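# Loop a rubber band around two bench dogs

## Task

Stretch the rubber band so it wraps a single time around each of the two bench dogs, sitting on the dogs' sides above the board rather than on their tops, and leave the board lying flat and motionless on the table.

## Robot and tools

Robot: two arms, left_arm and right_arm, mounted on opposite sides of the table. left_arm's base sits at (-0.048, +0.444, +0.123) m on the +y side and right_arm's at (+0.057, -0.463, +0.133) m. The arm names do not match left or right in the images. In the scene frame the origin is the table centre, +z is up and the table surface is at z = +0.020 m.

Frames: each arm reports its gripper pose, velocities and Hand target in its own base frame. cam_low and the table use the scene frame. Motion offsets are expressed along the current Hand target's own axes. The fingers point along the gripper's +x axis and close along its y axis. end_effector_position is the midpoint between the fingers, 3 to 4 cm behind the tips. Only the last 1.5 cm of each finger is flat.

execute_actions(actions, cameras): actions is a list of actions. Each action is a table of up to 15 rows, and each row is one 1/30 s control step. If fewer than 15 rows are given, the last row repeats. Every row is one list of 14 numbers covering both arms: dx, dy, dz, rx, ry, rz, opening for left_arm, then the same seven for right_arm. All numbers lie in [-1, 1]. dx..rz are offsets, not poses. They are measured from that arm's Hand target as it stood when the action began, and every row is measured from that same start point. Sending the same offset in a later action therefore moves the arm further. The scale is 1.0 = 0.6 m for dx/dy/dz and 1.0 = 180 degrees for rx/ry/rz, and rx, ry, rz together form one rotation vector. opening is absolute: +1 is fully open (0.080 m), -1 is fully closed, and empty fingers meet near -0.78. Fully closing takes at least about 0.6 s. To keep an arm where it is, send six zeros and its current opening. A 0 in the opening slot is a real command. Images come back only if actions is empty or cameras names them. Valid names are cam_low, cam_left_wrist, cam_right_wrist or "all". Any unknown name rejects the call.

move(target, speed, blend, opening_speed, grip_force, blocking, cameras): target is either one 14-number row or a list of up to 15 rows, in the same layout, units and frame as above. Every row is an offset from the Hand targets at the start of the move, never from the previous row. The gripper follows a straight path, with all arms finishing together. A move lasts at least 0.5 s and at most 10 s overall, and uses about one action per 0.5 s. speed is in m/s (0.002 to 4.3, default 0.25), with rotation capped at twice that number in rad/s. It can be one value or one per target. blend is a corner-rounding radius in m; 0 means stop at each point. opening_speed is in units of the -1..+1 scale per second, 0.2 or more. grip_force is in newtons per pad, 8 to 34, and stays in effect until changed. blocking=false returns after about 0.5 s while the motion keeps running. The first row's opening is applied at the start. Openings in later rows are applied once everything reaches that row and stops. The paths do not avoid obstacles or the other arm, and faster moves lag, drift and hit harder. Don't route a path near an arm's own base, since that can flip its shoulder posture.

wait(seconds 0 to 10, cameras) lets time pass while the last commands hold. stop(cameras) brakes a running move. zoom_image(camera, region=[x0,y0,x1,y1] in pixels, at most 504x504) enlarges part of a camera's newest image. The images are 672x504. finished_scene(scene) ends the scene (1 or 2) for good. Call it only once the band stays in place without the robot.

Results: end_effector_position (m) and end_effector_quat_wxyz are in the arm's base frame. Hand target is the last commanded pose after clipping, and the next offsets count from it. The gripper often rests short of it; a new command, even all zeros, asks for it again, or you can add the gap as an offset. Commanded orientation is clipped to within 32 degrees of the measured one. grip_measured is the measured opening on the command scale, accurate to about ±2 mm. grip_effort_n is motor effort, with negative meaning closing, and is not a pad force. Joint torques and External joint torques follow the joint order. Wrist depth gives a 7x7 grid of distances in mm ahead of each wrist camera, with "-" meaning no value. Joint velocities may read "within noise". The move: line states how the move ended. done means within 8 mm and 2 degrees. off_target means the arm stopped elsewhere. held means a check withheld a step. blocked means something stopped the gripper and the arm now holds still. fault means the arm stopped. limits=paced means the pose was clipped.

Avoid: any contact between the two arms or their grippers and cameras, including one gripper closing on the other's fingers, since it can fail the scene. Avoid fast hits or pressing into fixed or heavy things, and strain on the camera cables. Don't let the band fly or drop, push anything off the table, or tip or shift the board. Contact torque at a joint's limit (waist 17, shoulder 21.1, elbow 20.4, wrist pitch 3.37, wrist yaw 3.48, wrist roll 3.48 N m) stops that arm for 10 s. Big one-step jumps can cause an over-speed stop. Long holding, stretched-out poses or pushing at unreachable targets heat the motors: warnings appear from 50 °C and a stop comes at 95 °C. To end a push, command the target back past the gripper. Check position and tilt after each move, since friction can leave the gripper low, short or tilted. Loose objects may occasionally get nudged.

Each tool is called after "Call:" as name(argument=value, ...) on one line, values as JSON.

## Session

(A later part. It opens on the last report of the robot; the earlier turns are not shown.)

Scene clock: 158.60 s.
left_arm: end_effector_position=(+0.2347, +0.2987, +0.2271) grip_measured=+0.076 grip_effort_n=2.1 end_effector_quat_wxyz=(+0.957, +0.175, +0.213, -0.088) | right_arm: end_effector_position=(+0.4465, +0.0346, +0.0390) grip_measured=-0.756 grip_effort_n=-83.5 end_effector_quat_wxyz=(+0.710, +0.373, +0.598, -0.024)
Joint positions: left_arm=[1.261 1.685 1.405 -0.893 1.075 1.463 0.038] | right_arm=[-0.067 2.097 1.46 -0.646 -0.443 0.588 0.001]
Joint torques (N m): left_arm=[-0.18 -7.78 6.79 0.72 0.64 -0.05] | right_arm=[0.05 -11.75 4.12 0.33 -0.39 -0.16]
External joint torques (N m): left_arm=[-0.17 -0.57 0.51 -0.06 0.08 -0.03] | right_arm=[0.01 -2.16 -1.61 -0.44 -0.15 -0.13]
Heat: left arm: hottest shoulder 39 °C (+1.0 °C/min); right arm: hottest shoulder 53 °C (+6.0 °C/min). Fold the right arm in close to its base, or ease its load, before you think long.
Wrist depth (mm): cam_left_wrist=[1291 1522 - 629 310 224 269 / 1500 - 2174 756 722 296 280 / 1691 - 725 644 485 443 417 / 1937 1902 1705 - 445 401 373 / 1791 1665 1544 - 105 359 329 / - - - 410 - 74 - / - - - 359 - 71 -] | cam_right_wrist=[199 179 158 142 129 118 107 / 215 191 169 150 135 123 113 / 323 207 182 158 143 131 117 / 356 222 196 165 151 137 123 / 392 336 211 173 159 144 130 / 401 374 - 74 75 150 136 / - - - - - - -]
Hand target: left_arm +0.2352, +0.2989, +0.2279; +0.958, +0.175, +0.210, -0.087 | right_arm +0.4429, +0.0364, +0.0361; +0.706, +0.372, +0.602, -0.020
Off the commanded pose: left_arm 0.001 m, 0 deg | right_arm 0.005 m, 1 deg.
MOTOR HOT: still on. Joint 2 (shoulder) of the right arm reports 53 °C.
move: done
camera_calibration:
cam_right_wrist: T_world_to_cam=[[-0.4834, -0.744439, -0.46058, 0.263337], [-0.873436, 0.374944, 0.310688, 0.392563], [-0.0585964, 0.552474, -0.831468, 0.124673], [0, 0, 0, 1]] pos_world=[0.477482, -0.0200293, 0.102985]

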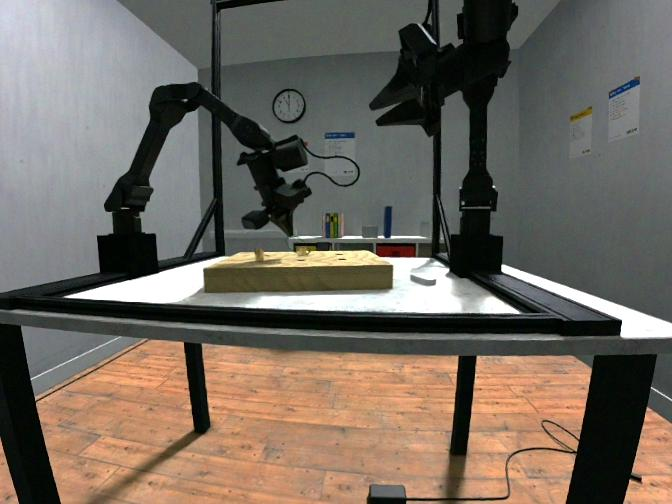

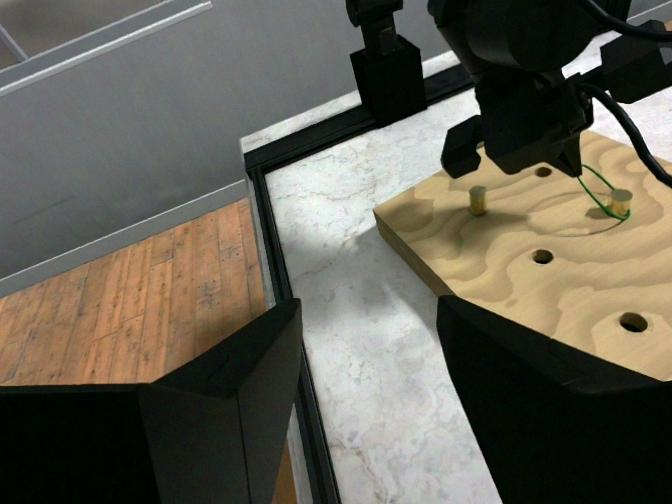

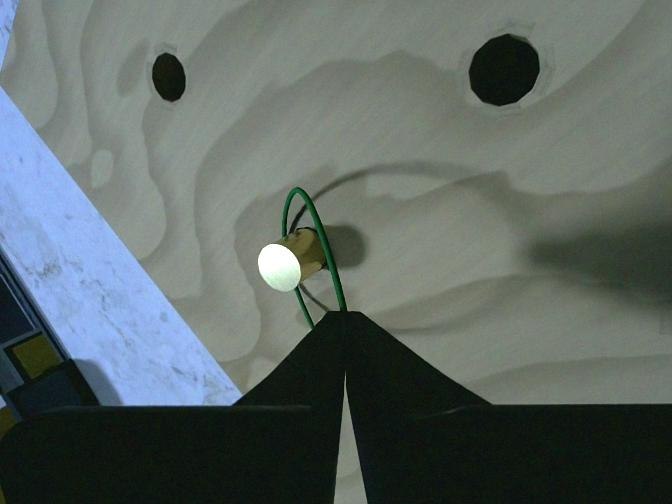

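Call:
move(target=[0,0,0,0,0,0,0.076,-0.053,-0.092,-0.002,0,0,0,-1], speed=0.08, cameras=["cam_low","cam_right_wrist","cam_left_wrist"])

Call:
zoom_image(camera="cam_left_wrist", region=[462, 110, 672, 268])

Scene clock: 179.20 s.
left_arm: end_effector_position=(+0.2347, +0.2987, +0.2271) grip_measured=+0.076 grip_effort_n=2.1 end_effector_quat_wxyz=(+0.957, +0.175, +0.213, -0.088) | right_arm: end_effector_position=(+0.4100, -0.0144, +0.0325) grip_measured=-0.756 grip_effort_n=-83.5 end_effector_quat_wxyz=(+0.704, +0.372, +0.604, -0.022)
Joint positions: left_arm=[1.261 1.685 1.405 -0.893 1.075 1.463 0.038] | right_arm=[-0.206 2.031 1.337 -0.675 -0.483 0.429 0.001]
Joint torques (N m): left_arm=[0.08 -7.71 6.65 0.69 0.61 -0.02] | right_arm=[-0.61 -12.77 3.82 0.06 -0.24 -0.15]
External joint torques (N m): left_arm=[0.02 -0.61 0.43 -0.09 0.06 0] | right_arm=[-0.66 -3.79 -1.75 -0.61 0.04 -0.13]
Motor temperatures (°C): left_arm=[24 40 32 27 30 24] | right_arm=[22 56 30 25 27 30]
Heat: left arm: hottest shoulder 40 °C (+1.0 °C/min); right arm: hottest shoulder 56 °C (+9.1 °C/min). Fold the right arm in close to its base, or ease its load, before you think long.
Wrist depth (mm): cam_left_wrist=[- 1652 - - 249 740 1955 / - 1678 - - 307 306 - / - 1806 735 - 464 446 413 / 2174 1955 1691 604 451 401 371 / 1791 1639 1544 457 390 356 331 / - - - - - 74 - / - - - 345 - 71 -] | cam_right_wrist=[192 170 151 137 123 113 104 / 209 186 163 145 130 118 108 / 231 201 175 155 137 126 114 / 357 222 184 164 148 128 120 / 395 242 206 166 157 134 126 / 431 372 - 74 75 146 132 / - - - - - - -]
Hand target: left_arm +0.2352, +0.2989, +0.2279; +0.958, +0.175, +0.210, -0.087 | right_arm +0.4068, -0.0160, +0.0359; +0.706, +0.372, +0.602, -0.020
Off the commanded pose: left_arm 0.001 m, 0 deg | right_arm 0.005 m, 0 deg.
MOTOR HOT: still on. Joint 2 (shoulder) of the right arm reports 56 °C.
move: done
camera_calibration:
cam_right_wrist: T_world_to_cam=[[-0.483322, -0.745967, -0.458185, 0.20605], [-0.872202, 0.365323, 0.325273, 0.379965], [-0.0752574, 0.556842, -0.827202, 0.150936], [0, 0, 0, 1]] pos_world=[0.442353, -0.0691511, 0.0956712]

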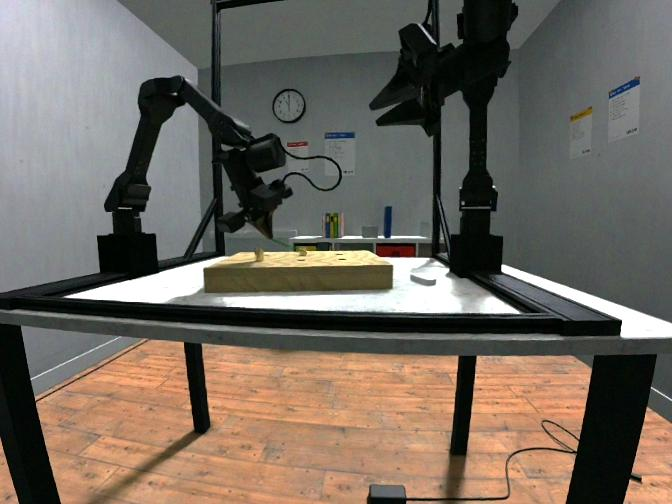

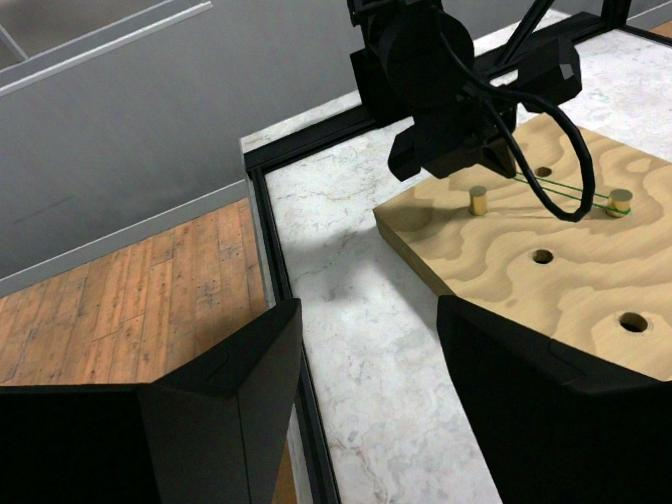

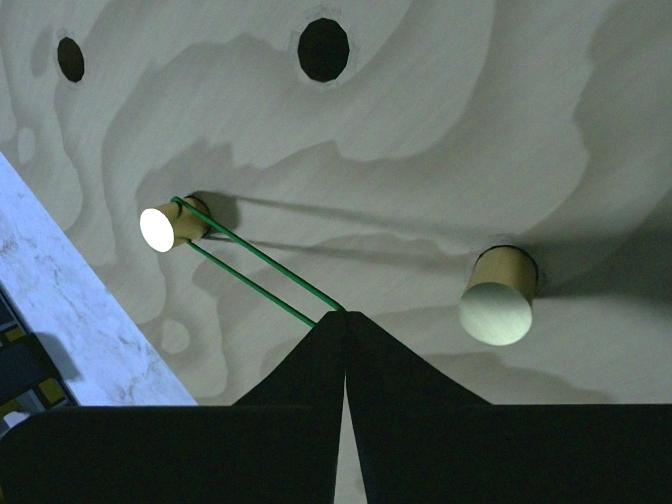

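Scaled by 2.400 from the camera's 672x504 image, which has a finer 960x720 frame.

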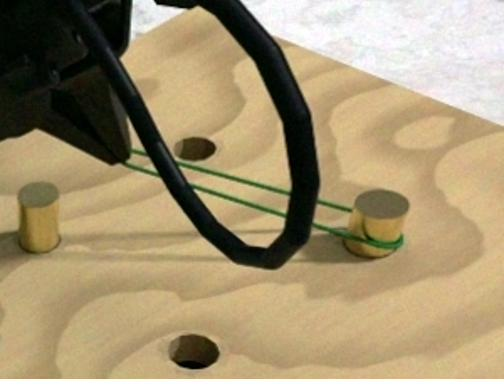

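Call:
move(target=[0,0,0,0,0,0,0.076,-0.066,-0.087,0.01,0,0,0,-1], speed=0.08, cameras=["cam_low","cam_right_wrist","cam_left_wrist"])

Call:
zoom_image(camera="cam_left_wrist", region=[402, 110, 652, 298])

Call:
zoom_image(camera="cam_low", region=[230, 210, 330, 285])

Scene clock: 187.33 s.
left_arm: end_effector_position=(+0.2347, +0.2987, +0.2271) grip_measured=+0.076 grip_effort_n=2.1 end_effector_quat_wxyz=(+0.957, +0.175, +0.213, -0.088) | right_arm: end_effector_position=(+0.3804, -0.0646, +0.0409) grip_measured=-0.756 grip_effort_n=-83.5 end_effector_quat_wxyz=(+0.701, +0.375, +0.606, -0.009)
Joint positions: left_arm=[1.261 1.685 1.405 -0.893 1.075 1.463 0.038] | right_arm=[-0.367 1.998 1.322 -0.792 -0.532 0.232 0.001]
Joint torques (N m): left_arm=[0.01 -7.73 6.75 0.68 0.63 -0.04] | right_arm=[-1.98 -12.7 4.09 -0.2 0.2 -0.16]
External joint torques (N m): left_arm=[0.01 -0.71 0.57 -0.1 0.08 -0.03] | right_arm=[-1.99 -4.15 -1.29 -0.7 0.52 -0.13]
Motor temperatures (°C): left_arm=[24 40 32 27 30 24] | right_arm=[22 55 30 24 27 30]
Heat: left arm: hottest shoulder 40 °C (+1.0 °C/min); right arm: hottest shoulder 55 °C (+6.1 °C/min). Fold the right arm in close to its base, or ease its load, before you think long.
Wrist depth (mm): cam_left_wrist=[- - - 289 616 753 708 / - 1533 - 283 340 535 607 / - 1869 1806 621 463 464 421 / 1955 1937 1761 581 443 401 369 / 1837 1639 1602 - - 356 329 / - - - - - 74 - / - - - 354 - 71 -] | cam_right_wrist=[212 189 164 146 131 120 146 / 236 204 177 156 139 126 119 / 261 215 190 167 148 132 121 / 390 248 204 156 157 140 127 / 438 269 233 179 169 149 134 / 1614 423 - 74 75 156 143 / - - - - - - -]
Hand target: left_arm +0.2352, +0.2989, +0.2279; +0.958, +0.175, +0.210, -0.087 | right_arm +0.3761, -0.0737, +0.0441; +0.706, +0.372, +0.602, -0.020
Off the commanded pose: left_arm 0.001 m, 0 deg | right_arm 0.010 m, 2 deg.
MOTOR HOT: still on. Joint 2 (shoulder) of the right arm reports 55 °C.
move: off_target (right_arm)
camera_calibration:
cam_right_wrist: T_world_to_cam=[[-0.46975, -0.743204, -0.476428, 0.153957], [-0.879036, 0.344003, 0.330087, 0.370816], [-0.0814293, 0.573855, -0.814898, 0.186616], [0, 0, 0, 1]] pos_world=[0.413477, -0.120231, 0.10302]

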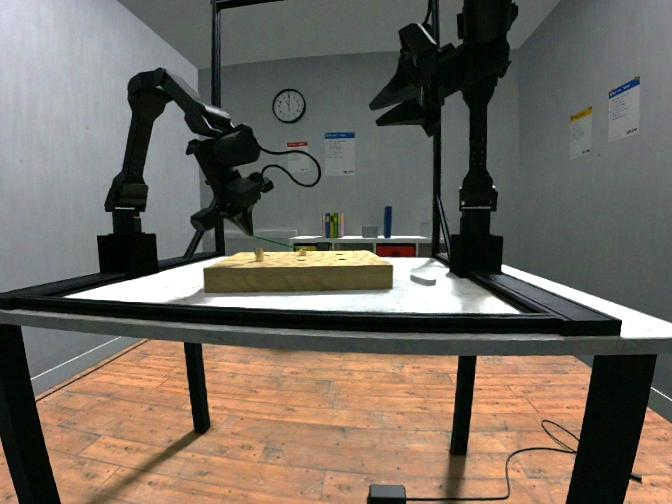

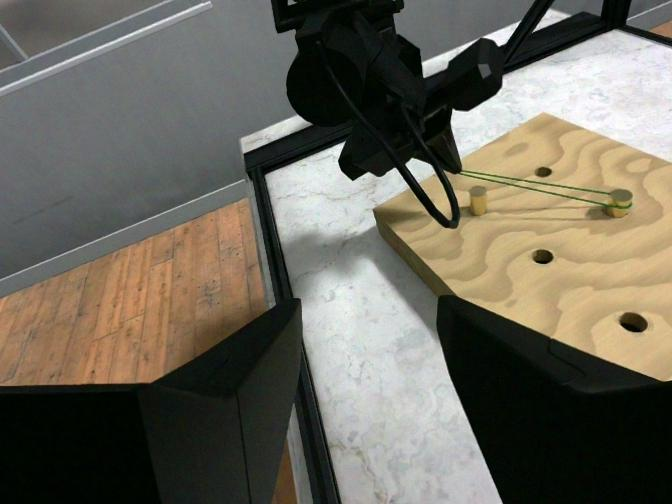

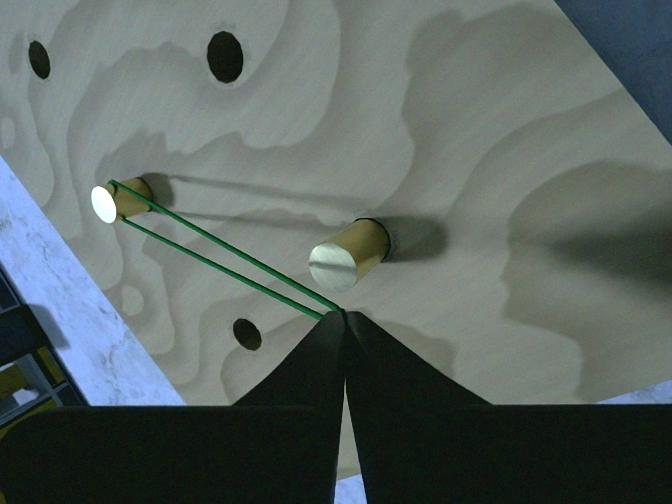

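Scaled by 2.016 from the camera's 672x504 image, which has a finer 960x720 frame.

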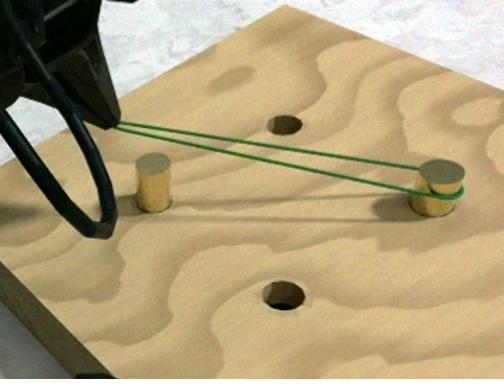

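Scaled by 5.040 from the camera's 672x504 image, which has a finer 960x720 frame.

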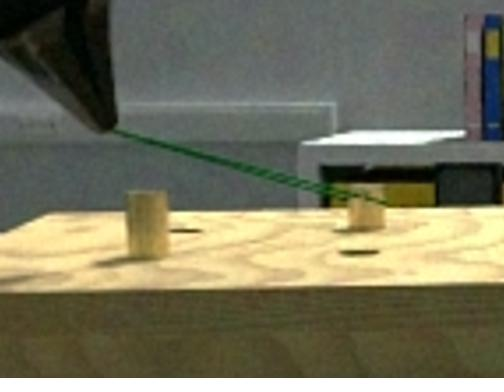

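Call:
move(target=[[0,0,0,0,0,0,0.076,0.002,-0.024,0.017,0,0,0,-1],[0,0,0,0,0,0,0.076,0.038,-0.045,0.017,0,0,0,-1]], speed=0.08, cameras=["cam_low","cam_right_wrist","cam_left_wrist"])

Call:
zoom_image(camera="cam_left_wrist", region=[402, 110, 652, 298])

Call:
zoom_image(camera="cam_low", region=[230, 210, 330, 285])

Scene clock: 198.67 s.
left_arm: end_effector_position=(+0.2347, +0.2987, +0.2271) grip_measured=+0.076 grip_effort_n=2.1 end_effector_quat_wxyz=(+0.957, +0.175, +0.213, -0.088) | right_arm: end_effector_position=(+0.3839, -0.0788, +0.0186) grip_measured=-0.756 grip_effort_n=-83.5 end_effector_quat_wxyz=(+0.709, +0.372, +0.599, -0.006)
Joint positions: left_arm=[1.261 1.685 1.405 -0.893 1.075 1.463 0.038] | right_arm=[-0.401 2.057 1.309 -0.72 -0.538 0.189 0.001]
Joint torques (N m): left_arm=[0.04 -7.82 6.72 0.71 0.62 -0.02] | right_arm=[-2.4 -9.44 3.74 0.46 0.3 -0.15]
External joint torques (N m): left_arm=[0.04 -0.66 0.47 -0.08 0.07 0] | right_arm=[-2.38 -0.77 -1.43 -0.04 0.61 -0.12]
Heat: left arm: hottest shoulder 40 °C (+1.0 °C/min); right arm: hottest shoulder 53 °C (+4.0 °C/min). Fold the right arm in close to its base, or ease its load, before you think long.
Wrist depth (mm): cam_left_wrist=[1544 1639 1490 308 611 - 696 / 1544 1533 1639 297 354 542 - / 1511 1705 1776 339 437 465 426 / 1937 1902 1718 - 432 404 372 / 1732 1490 1522 - - 356 331 / - - - 394 378 74 - / - - - 361 345 71 -] | cam_right_wrist=[186 164 143 126 112 140 132 / 201 178 151 134 120 109 137 / 222 191 164 142 127 112 131 / 252 207 174 149 133 119 108 / 406 230 193 135 141 127 113 / - 257 - 74 75 131 120 / - - - - - - -]
Hand target: left_arm +0.2352, +0.2989, +0.2279; +0.958, +0.175, +0.210, -0.087 | right_arm +0.3780, -0.0892, +0.0107; +0.706, +0.372, +0.602, -0.020
Off the commanded pose: left_arm 0.001 m, 0 deg | right_arm 0.014 m, 2 deg.
MOTOR HOT: still on. Joint 2 (shoulder) of the right arm reports 53 °C.
move: off_target (right_arm)
camera_calibration:
cam_right_wrist: T_world_to_cam=[[-0.455999, -0.748268, -0.481831, 0.128869], [-0.887555, 0.342405, 0.308228, 0.389555], [-0.0656555, 0.568203, -0.820265, 0.170451], [0, 0, 0, 1]] pos_world=[0.415706, -0.133807, 0.0818365]

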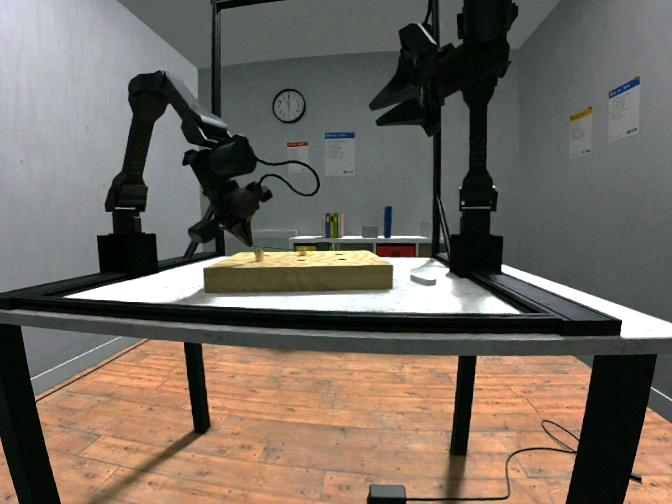

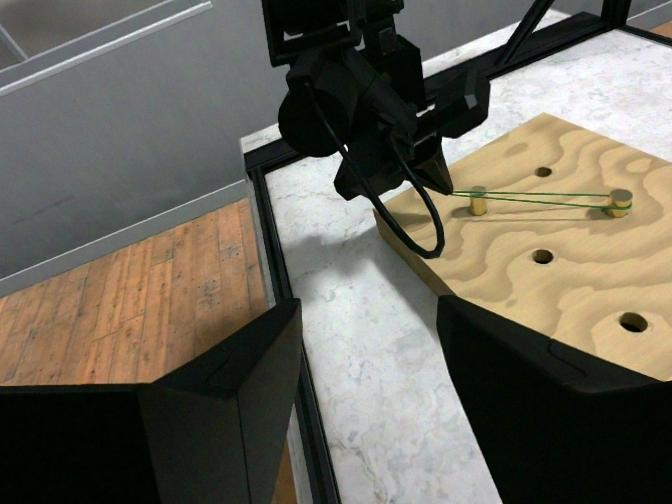

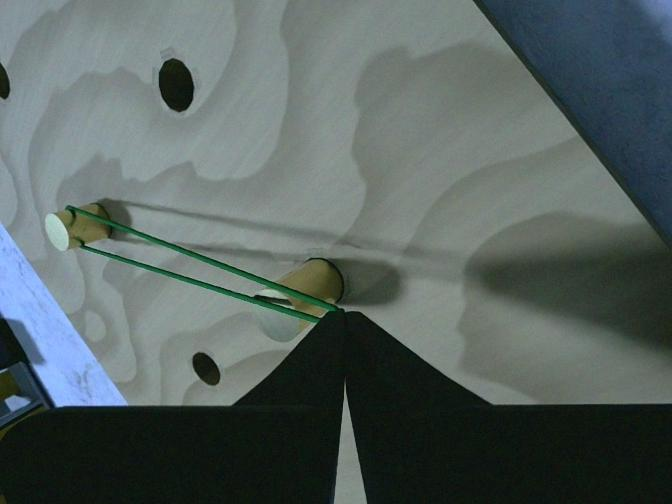

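Scaled by 2.016 from the camera's 672x504 image, which has a finer 960x720 frame.

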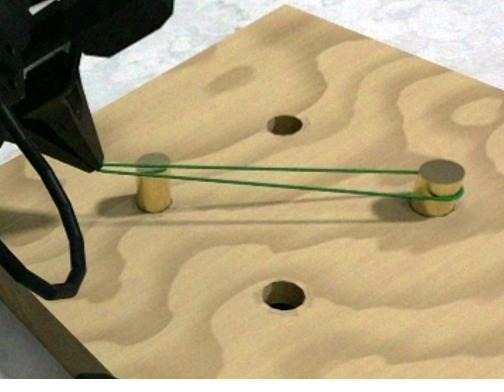

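Scaled by 5.040 from the camera's 672x504 image, which has a finer 960x720 frame.

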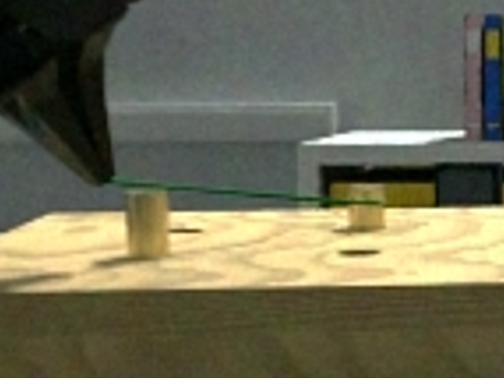

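Call:
move(target=[0,0,0,0,0,0,0.076,0.039,-0.025,0.005,0,0,0,-1], speed=0.06, cameras=["cam_low","cam_right_wrist","cam_left_wrist"])

Call:
zoom_image(camera="cam_left_wrist", region=[422, 140, 562, 245])

Call:
zoom_image(camera="cam_low", region=[230, 210, 330, 285])

Scene clock: 203.37 s.
left_arm: end_effector_position=(+0.2347, +0.2987, +0.2271) grip_measured=+0.076 grip_effort_n=2.1 end_effector_quat_wxyz=(+0.957, +0.175, +0.213, -0.088) | right_arm: end_effector_position=(+0.3870, -0.0811, -0.0072) grip_measured=-0.756 grip_effort_n=-83.5 end_effector_quat_wxyz=(+0.711, +0.372, +0.597, -0.003)
Joint positions: left_arm=[1.261 1.685 1.405 -0.893 1.075 1.463 0.038] | right_arm=[-0.404 2.119 1.287 -0.634 -0.543 0.183 0.001]
Joint torques (N m): left_arm=[-0.03 -7.66 6.75 0.73 0.63 -0.01] | right_arm=[-2.56 -9.19 3.39 0.46 0.44 -0.15]
External joint torques (N m): left_arm=[-0.02 -0.52 0.51 -0.05 0.07 0] | right_arm=[-2.56 -0.24 -1.64 -0.07 0.76 -0.12]
Heat: left arm: hottest shoulder 40 °C (+1.0 °C/min); right arm: hottest shoulder 52 °C (+3.0 °C/min). Fold the right arm in close to its base, or ease its load, before you think long.
Wrist depth (mm): cam_left_wrist=[- - 335 317 1691 735 699 / 1626 - - 322 670 526 - / - - - 356 396 469 428 / 1837 1937 1705 522 440 400 371 / 1732 1639 1602 472 - 356 328 / - - - 413 - 74 - / - - - 342 - 71 -] | cam_right_wrist=[146 130 113 100 91 120 112 / 160 142 121 107 94 90 119 / 176 154 130 111 99 89 118 / 194 163 138 121 105 94 87 / 221 185 123 120 112 101 89 / 240 204 - 74 75 105 93 / - - - - - - -]
Hand target: left_arm +0.2352, +0.2989, +0.2279; +0.958, +0.175, +0.210, -0.087 | right_arm +0.3798, -0.0919, -0.0170; +0.706, +0.372, +0.602, -0.020
Off the commanded pose: left_arm 0.001 m, 0 deg | right_arm 0.016 m, 2 deg.
MOTOR HOT: still on. Joint 2 (shoulder) of the right arm reports 52 °C.
move: off_target (right_arm)
camera_calibration:
cam_right_wrist: T_world_to_cam=[[-0.451704, -0.748218, -0.485935, 0.114388], [-0.890021, 0.340152, 0.303577, 0.401877], [-0.06185, 0.569619, -0.819578, 0.149403], [0, 0, 0, 1]] pos_world=[0.418589, -0.136214, 0.0560322]

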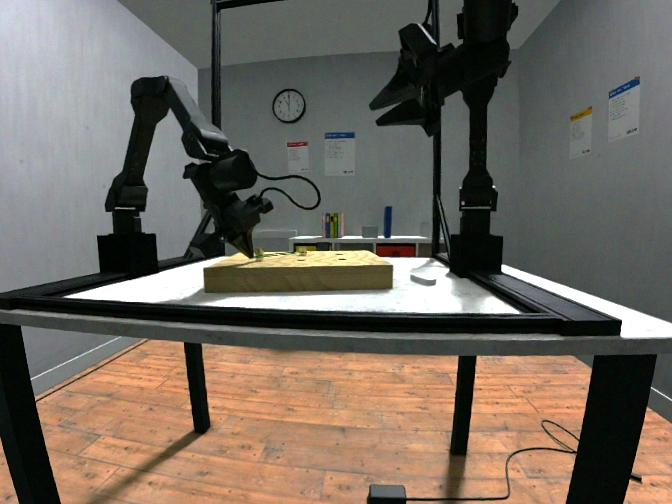

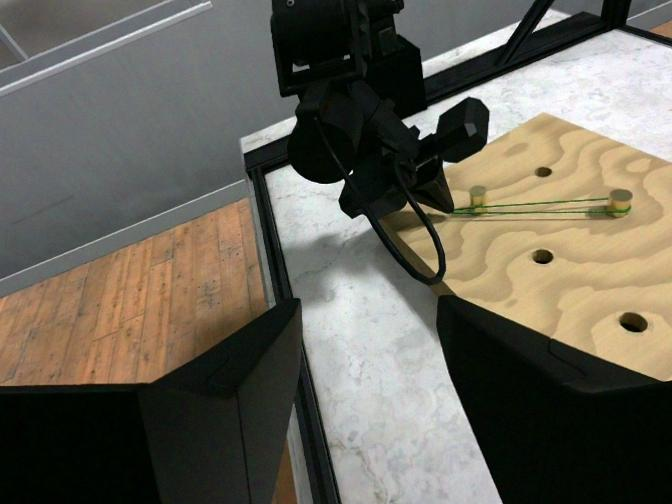

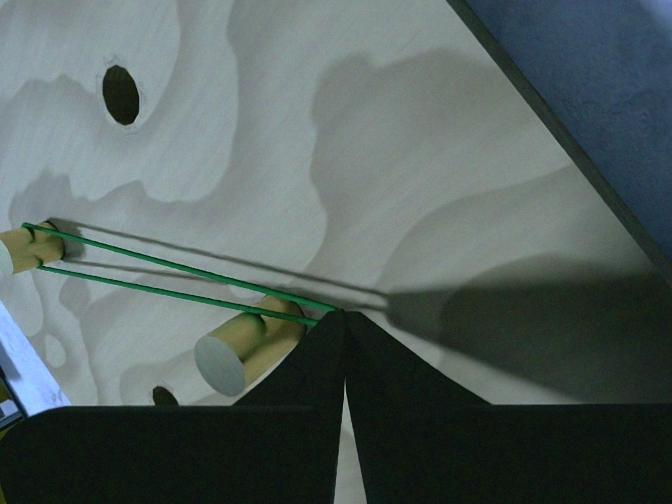

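Scaled by 3.600 from the camera's 672x504 image, which has a finer 960x720 frame.

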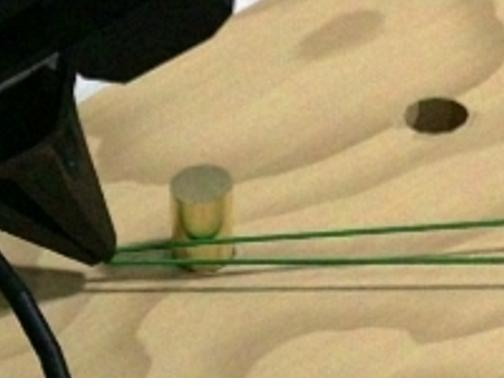

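Scaled by 5.040 from the camera's 672x504 image, which has a finer 960x720 frame.

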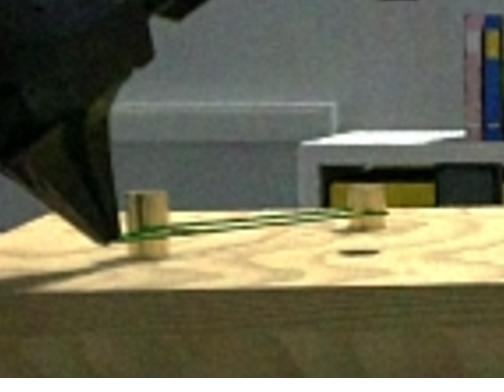

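Call:
move(target=[[0,0,0,0,0,0,0.076,-0.05,0.026,0.0,0,0,0,-1],[0,0,0,0,0,0,0.076,-0.049,0.028,0.018,0.097,0.168,0,-1]], speed=0.1, cameras=["cam_low","cam_right_wrist","cam_left_wrist"])

Call:
zoom_image(camera="cam_left_wrist", region=[422, 140, 562, 245])

Call:
zoom_image(camera="cam_low", region=[230, 210, 330, 285])

Scene clock: 218.97 s.
left_arm: end_effector_position=(+0.2347, +0.2987, +0.2271) grip_measured=+0.076 grip_effort_n=2.1 end_effector_quat_wxyz=(+0.957, +0.175, +0.213, -0.088) | right_arm: end_effector_position=(+0.3880, -0.0975, +0.0193) grip_measured=-0.756 grip_effort_n=-83.5 end_effector_quat_wxyz=(+0.484, +0.464, +0.741, -0.021)
Joint positions: left_arm=[1.261 1.685 1.405 -0.893 1.075 1.463 0.038] | right_arm=[-0.457 2.533 2.035 -1.554 -0.589 0.149 0.001]
Joint torques (N m): left_arm=[0.03 -7.79 6.7 0.69 0.63 -0.06] | right_arm=[-0.25 -11.3 5.88 -1.12 -0.48 0.16]
External joint torques (N m): left_arm=[0.01 -0.73 0.47 -0.1 0.08 -0.05] | right_arm=[-0.25 -0.2 1.07 -0.7 -0.17 0.18]
Heat: left arm: hottest shoulder 40 °C (+1.0 °C/min); right arm: hottest shoulder 51 °C (-2.0 °C/min). Fold the right arm in close to its base, or ease its load, before you think long.
Wrist depth (mm): cam_left_wrist=[- 1239 261 638 685 722 1718 / 1500 - 254 346 685 539 - / - 1732 298 336 361 465 424 / 2110 1886 1652 317 442 401 369 / 1761 1652 1555 456 385 358 329 / - - - 398 370 74 - / - - - 370 - 71 -] | cam_right_wrist=[127 116 106 93 87 93 112 / 164 143 124 110 96 91 106 / 207 185 155 134 119 104 97 / 508 260 148 165 144 124 110 / 1865 1881 278 202 186 158 208 / - - - 74 75 - 255 / - - - - - - -]
Hand target: left_arm +0.2352, +0.2989, +0.2279; +0.958, +0.175, +0.210, -0.087 | right_arm +0.3887, -0.0980, +0.0168; +0.461, +0.466, +0.755, -0.013
Off the commanded pose: left_arm 0.001 m, 0 deg | right_arm 0.003 m, 3 deg.
MOTOR HOT: still on. Joint 2 (shoulder) of the right arm reports 51 °C.
joint sent to its limit (right arm) — joint 4 (wrist pitch), lower limit. The joint targets are off in orientation, not in position.
move: off_target (right_arm)
camera_calibration:
cam_right_wrist: T_world_to_cam=[[-0.69647, -0.601935, -0.390647, 0.222883], [-0.609199, 0.208287, 0.765175, 0.269583], [-0.379219, 0.770903, -0.511763, 0.317466], [0, 0, 0, 1]] pos_world=[0.43985, -0.166726, 0.0432576]

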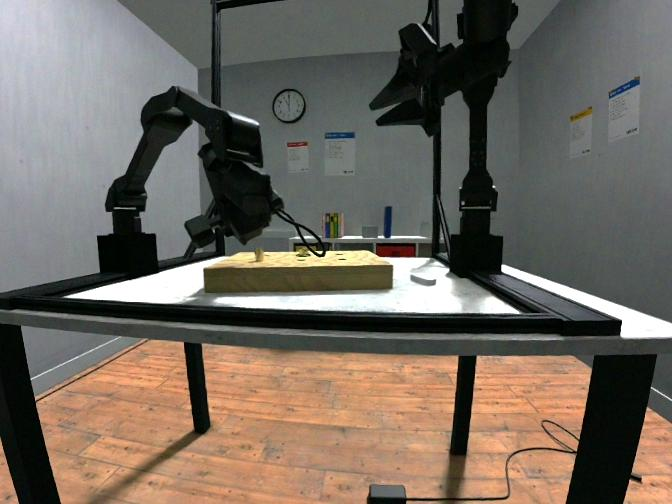

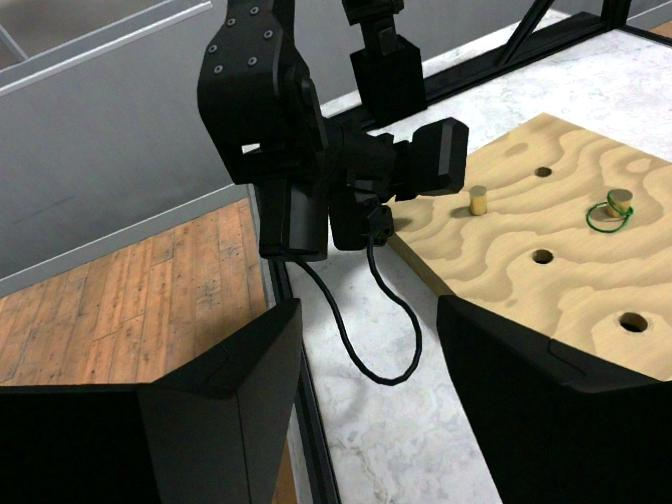

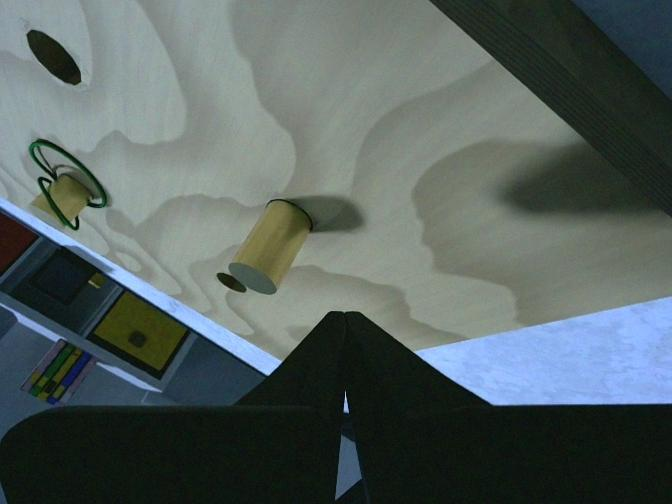

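Scaled by 3.600 from the camera's 672x504 image, which has a finer 960x720 frame.

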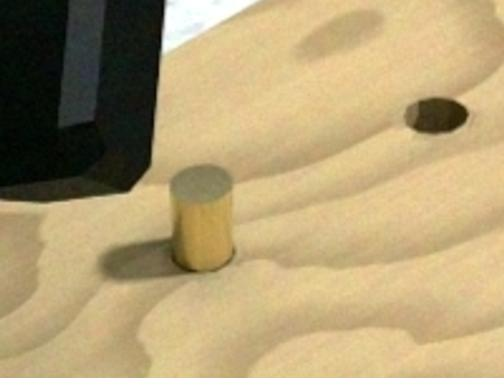

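Scaled by 5.040 from the camera's 672x504 image, which has a finer 960x720 frame.

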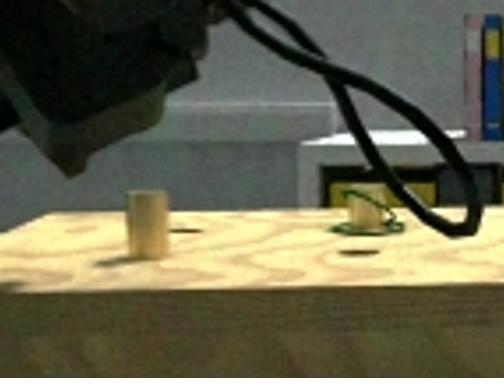

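Call:
zoom_image(camera="cam_left_wrist", region=[552, 160, 672, 250])

Call:
zoom_image(camera="cam_right_wrist", region=[0, 100, 180, 260])

Scaled by 4.200 from the camera's 672x504 image, which has a finer 960x720 frame.

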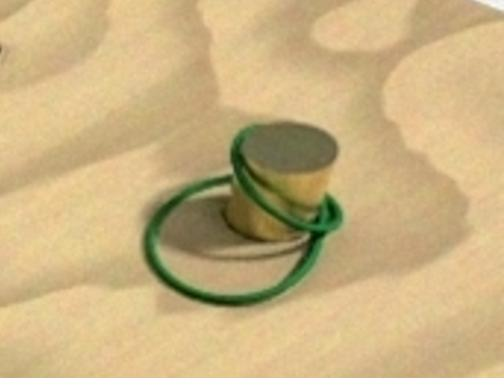

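Scaled by 2.800 from the camera's 672x504 image, which has a finer 960x720 frame.

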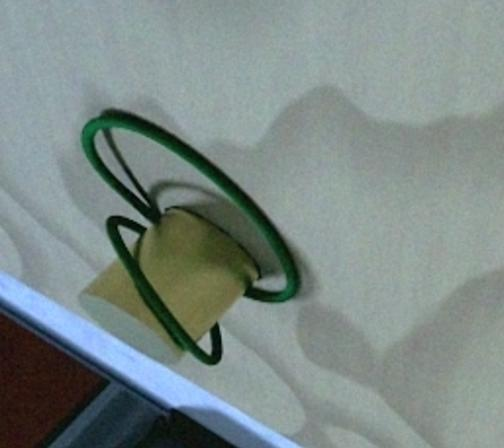

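Call:
move(target=[[0,0,0,0,0,0,0.076,-0.059,0.034,-0.048,0,0,0,-1],[0,0,0,0,0,0,0.076,0.07,0.233,-0.093,-0.0744,-0.1806,-0.081,-0.46]], speed=0.15, blend=[0.02,0], cameras=["cam_low","cam_right_wrist","cam_left_wrist"])

Call:
zoom_image(camera="cam_left_wrist", region=[532, 140, 672, 245])

Scene clock: 259.77 s.
left_arm: end_effector_position=(+0.2347, +0.2987, +0.2271) grip_measured=+0.076 grip_effort_n=2.1 end_effector_quat_wxyz=(+0.957, +0.175, +0.213, -0.088) | right_arm: end_effector_position=(+0.4455, +0.0354, +0.0727) grip_measured=-0.463 grip_effort_n=17.0 end_effector_quat_wxyz=(+0.695, +0.285, +0.650, -0.113)
Joint positions: left_arm=[1.261 1.685 1.405 -0.893 1.075 1.463 0.038] | right_arm=[0.008 2.163 1.775 -1.048 -0.215 0.597 0.014]
Joint torques (N m): left_arm=[0.05 -7.7 6.87 0.73 0.66 -0.03] | right_arm=[-0.07 -14.29 4.27 0.78 -0.07 0.15]
External joint torques (N m): left_arm=[0.05 -0.62 0.66 -0.06 0.1 -0.02] | right_arm=[0 -4.34 -1.5 0.23 0.03 0.16]
Heat: left arm: hottest shoulder 41 °C (+1.0 °C/min); right arm: hottest shoulder 51 °C (-2.0 °C/min). Fold the right arm in close to its base, or ease its load, before you think long.
Wrist depth (mm): cam_left_wrist=[1366 1340 1393 1555 674 266 256 / 1567 - 1555 764 345 270 246 / 2089 1869 - 658 506 468 426 / 1955 1920 1691 - 448 402 370 / 1732 1626 1544 - 387 357 329 / - - - 401 374 74 - / - - - 353 - 71 -] | cam_right_wrist=[182 176 169 162 156 151 145 / 194 189 180 173 167 159 154 / 210 202 192 184 175 169 161 / 291 216 205 197 188 179 169 / 316 301 221 208 199 192 183 / - - - 223 - 202 194 / - - - 252 - - -]
Hand target: left_arm +0.2352, +0.2989, +0.2279; +0.958, +0.175, +0.210, -0.087 | right_arm +0.4447, +0.0351, +0.0764; +0.698, +0.290, +0.645, -0.113
Off the commanded pose: left_arm 0.001 m, 0 deg | right_arm 0.004 m, 1 deg.
MOTOR HOT: still on. Joint 2 (shoulder) of the right arm reports 51 °C.
move: done
camera_calibration:
cam_right_wrist: T_world_to_cam=[[-0.523662, -0.826372, -0.207093, 0.281434], [-0.82607, 0.433105, 0.360594, 0.354188], [-0.208292, 0.359903, -0.909442, 0.231311], [0, 0, 0, 1]] pos_world=[0.488141, -0.00408106, 0.140929]

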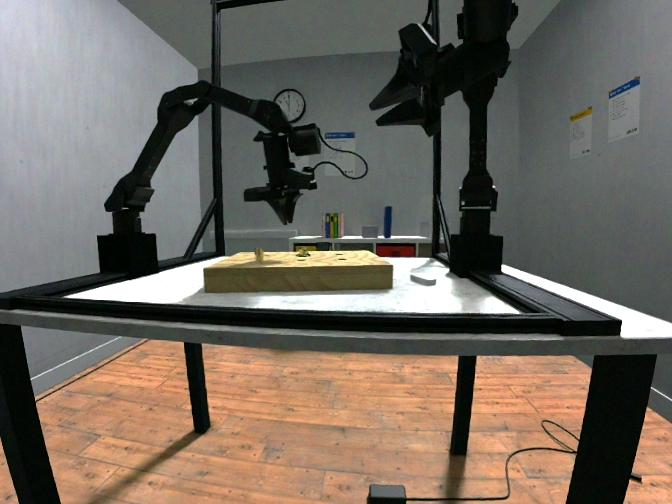

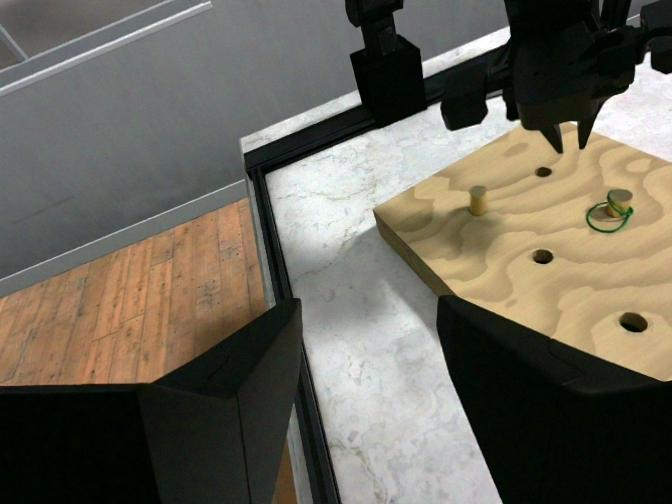

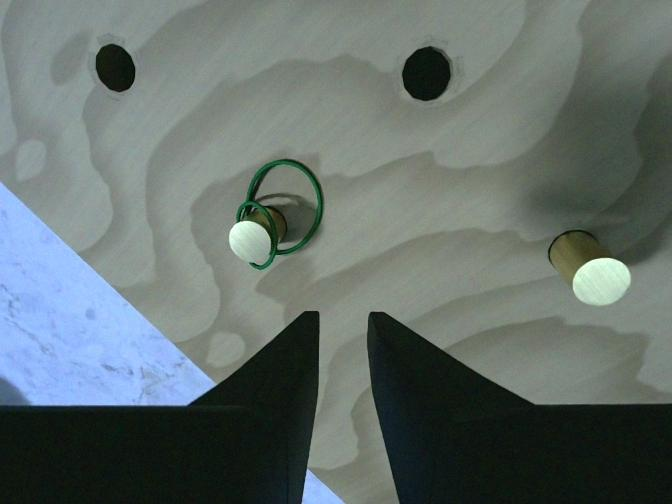

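Scaled by 3.600 from the camera's 672x504 image, which has a finer 960x720 frame.

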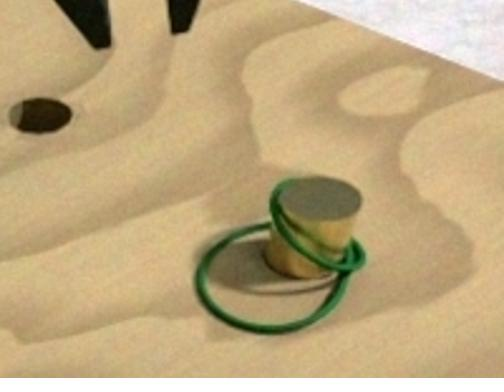

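Call:
zoom_image(camera="cam_right_wrist", region=[210, 140, 350, 280])

Scaled by 3.600 from the camera's 672x504 image, which has a finer 960x720 frame.

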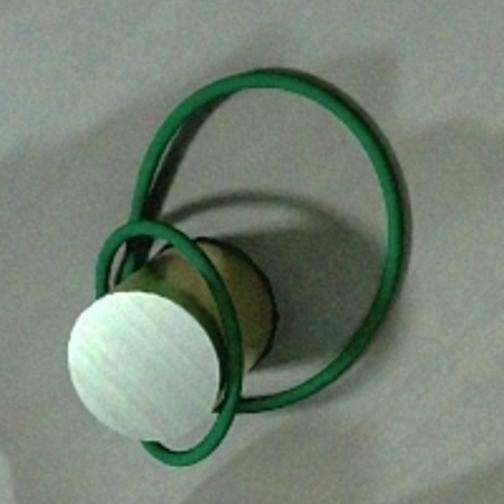

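Call:
move(target=[0,0,0,0,0,0,0.076,0.085,0.0205,0.0105,0,0,0,-0.46], speed=0.1, cameras=["cam_low","cam_right_wrist","cam_left_wrist"])

Call:
zoom_image(camera="cam_left_wrist", region=[532, 140, 672, 245])

Call:
zoom_image(camera="cam_right_wrist", region=[160, 160, 440, 370])

Scene clock: 266.93 s.
left_arm: end_effector_position=(+0.2347, +0.2987, +0.2271) grip_measured=+0.076 grip_effort_n=2.1 end_effector_quat_wxyz=(+0.957, +0.175, +0.213, -0.088) | right_arm: end_effector_position=(+0.4641, +0.0523, +0.0372) grip_measured=-0.463 grip_effort_n=16.5 end_effector_quat_wxyz=(+0.702, +0.287, +0.642, -0.110)
Joint positions: left_arm=[1.261 1.685 1.405 -0.893 1.075 1.463 0.038] | right_arm=[0.045 2.249 1.769 -0.925 -0.209 0.637 0.014]
Joint torques (N m): left_arm=[-0.04 -7.69 6.9 0.7 0.63 -0.05] | right_arm=[-0.04 -11.36 5.02 0.76 -0.02 0.17]
External joint torques (N m): left_arm=[-0.07 -0.57 0.7 -0.07 0.08 -0.03] | right_arm=[-0.11 -0.76 -0.78 0.16 0.09 0.19]
Heat: left arm: hottest shoulder 41 °C (+1.0 °C/min); right arm: hottest shoulder 53 °C (+1.0 °C/min). Fold the right arm in close to its base, or ease its load, before you think long.
Wrist depth (mm): cam_left_wrist=[- 1567 - 694 1411 277 224 / 1490 - 1626 745 658 305 262 / - 2316 1869 - 504 454 412 / 1853 1902 1806 535 448 401 369 / 1761 1626 1522 482 385 357 329 / - - - - - 74 - / - - - 360 - 71 -] | cam_right_wrist=[147 142 136 130 125 120 116 / 156 153 144 139 133 130 123 / 167 161 153 147 140 134 129 / 182 174 163 155 149 143 137 / 269 187 177 163 157 151 145 / 286 274 - 179 - 159 152 / - - - 198 - - -]
Hand target: left_arm +0.2352, +0.2989, +0.2279; +0.958, +0.175, +0.210, -0.087 | right_arm +0.4638, +0.0525, +0.0304; +0.698, +0.290, +0.645, -0.113
Off the commanded pose: left_arm 0.001 m, 0 deg | right_arm 0.007 m, 1 deg.
MOTOR HOT: still on. Joint 2 (shoulder) of the right arm reports 53 °C.
move: done
camera_calibration:
cam_right_wrist: T_world_to_cam=[[-0.520345, -0.825417, -0.218922, 0.296546], [-0.833101, 0.434362, 0.34245, 0.378944], [-0.187573, 0.360577, -0.913674, 0.187364], [0, 0, 0, 1]] pos_world=[0.50515, 0.0126164, 0.106341]

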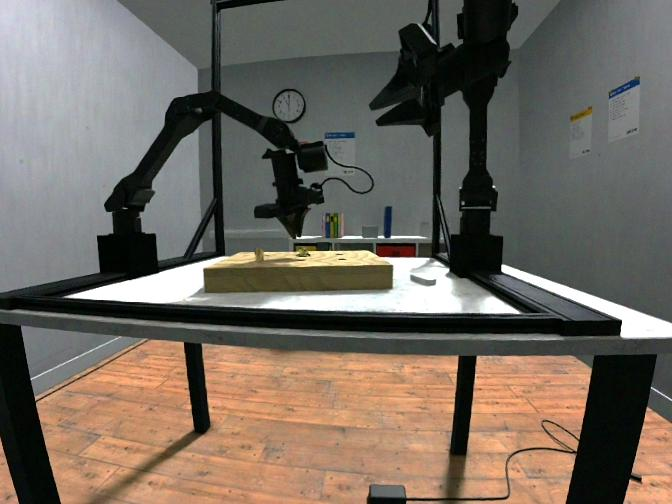

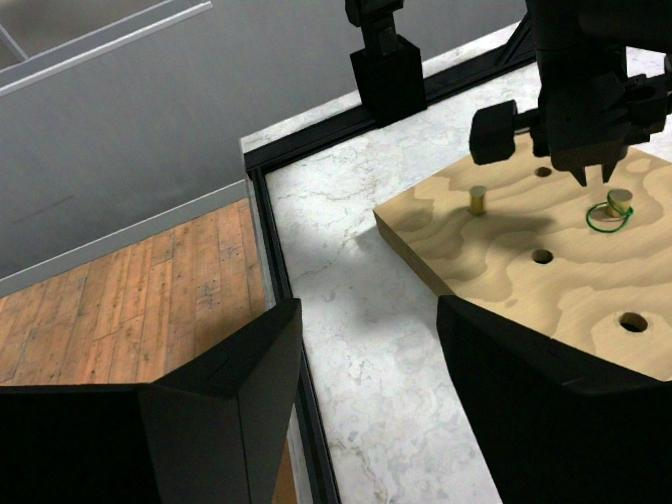

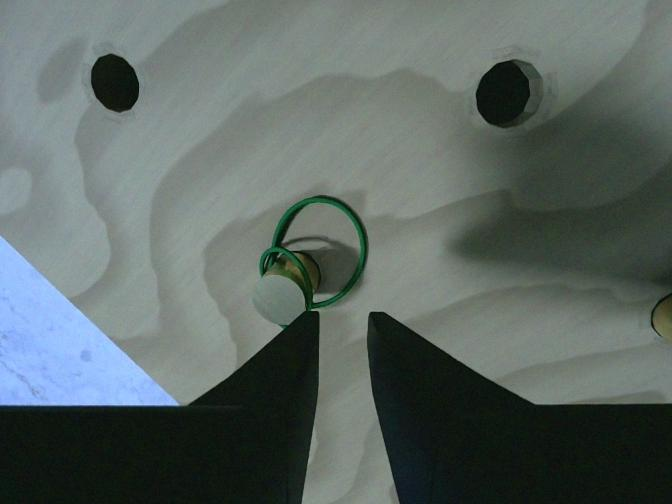

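Scaled by 3.600 from the camera's 672x504 image, which has a finer 960x720 frame.

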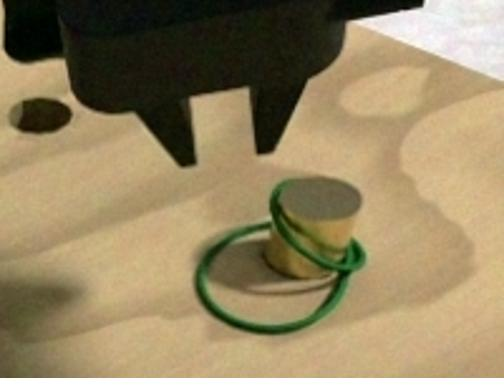

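Scaled by 1.800 from the camera's 672x504 image, which has a finer 960x720 frame.

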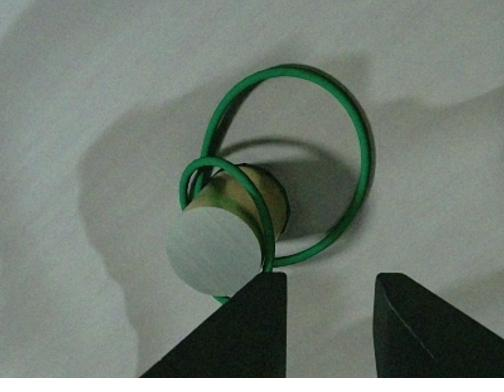

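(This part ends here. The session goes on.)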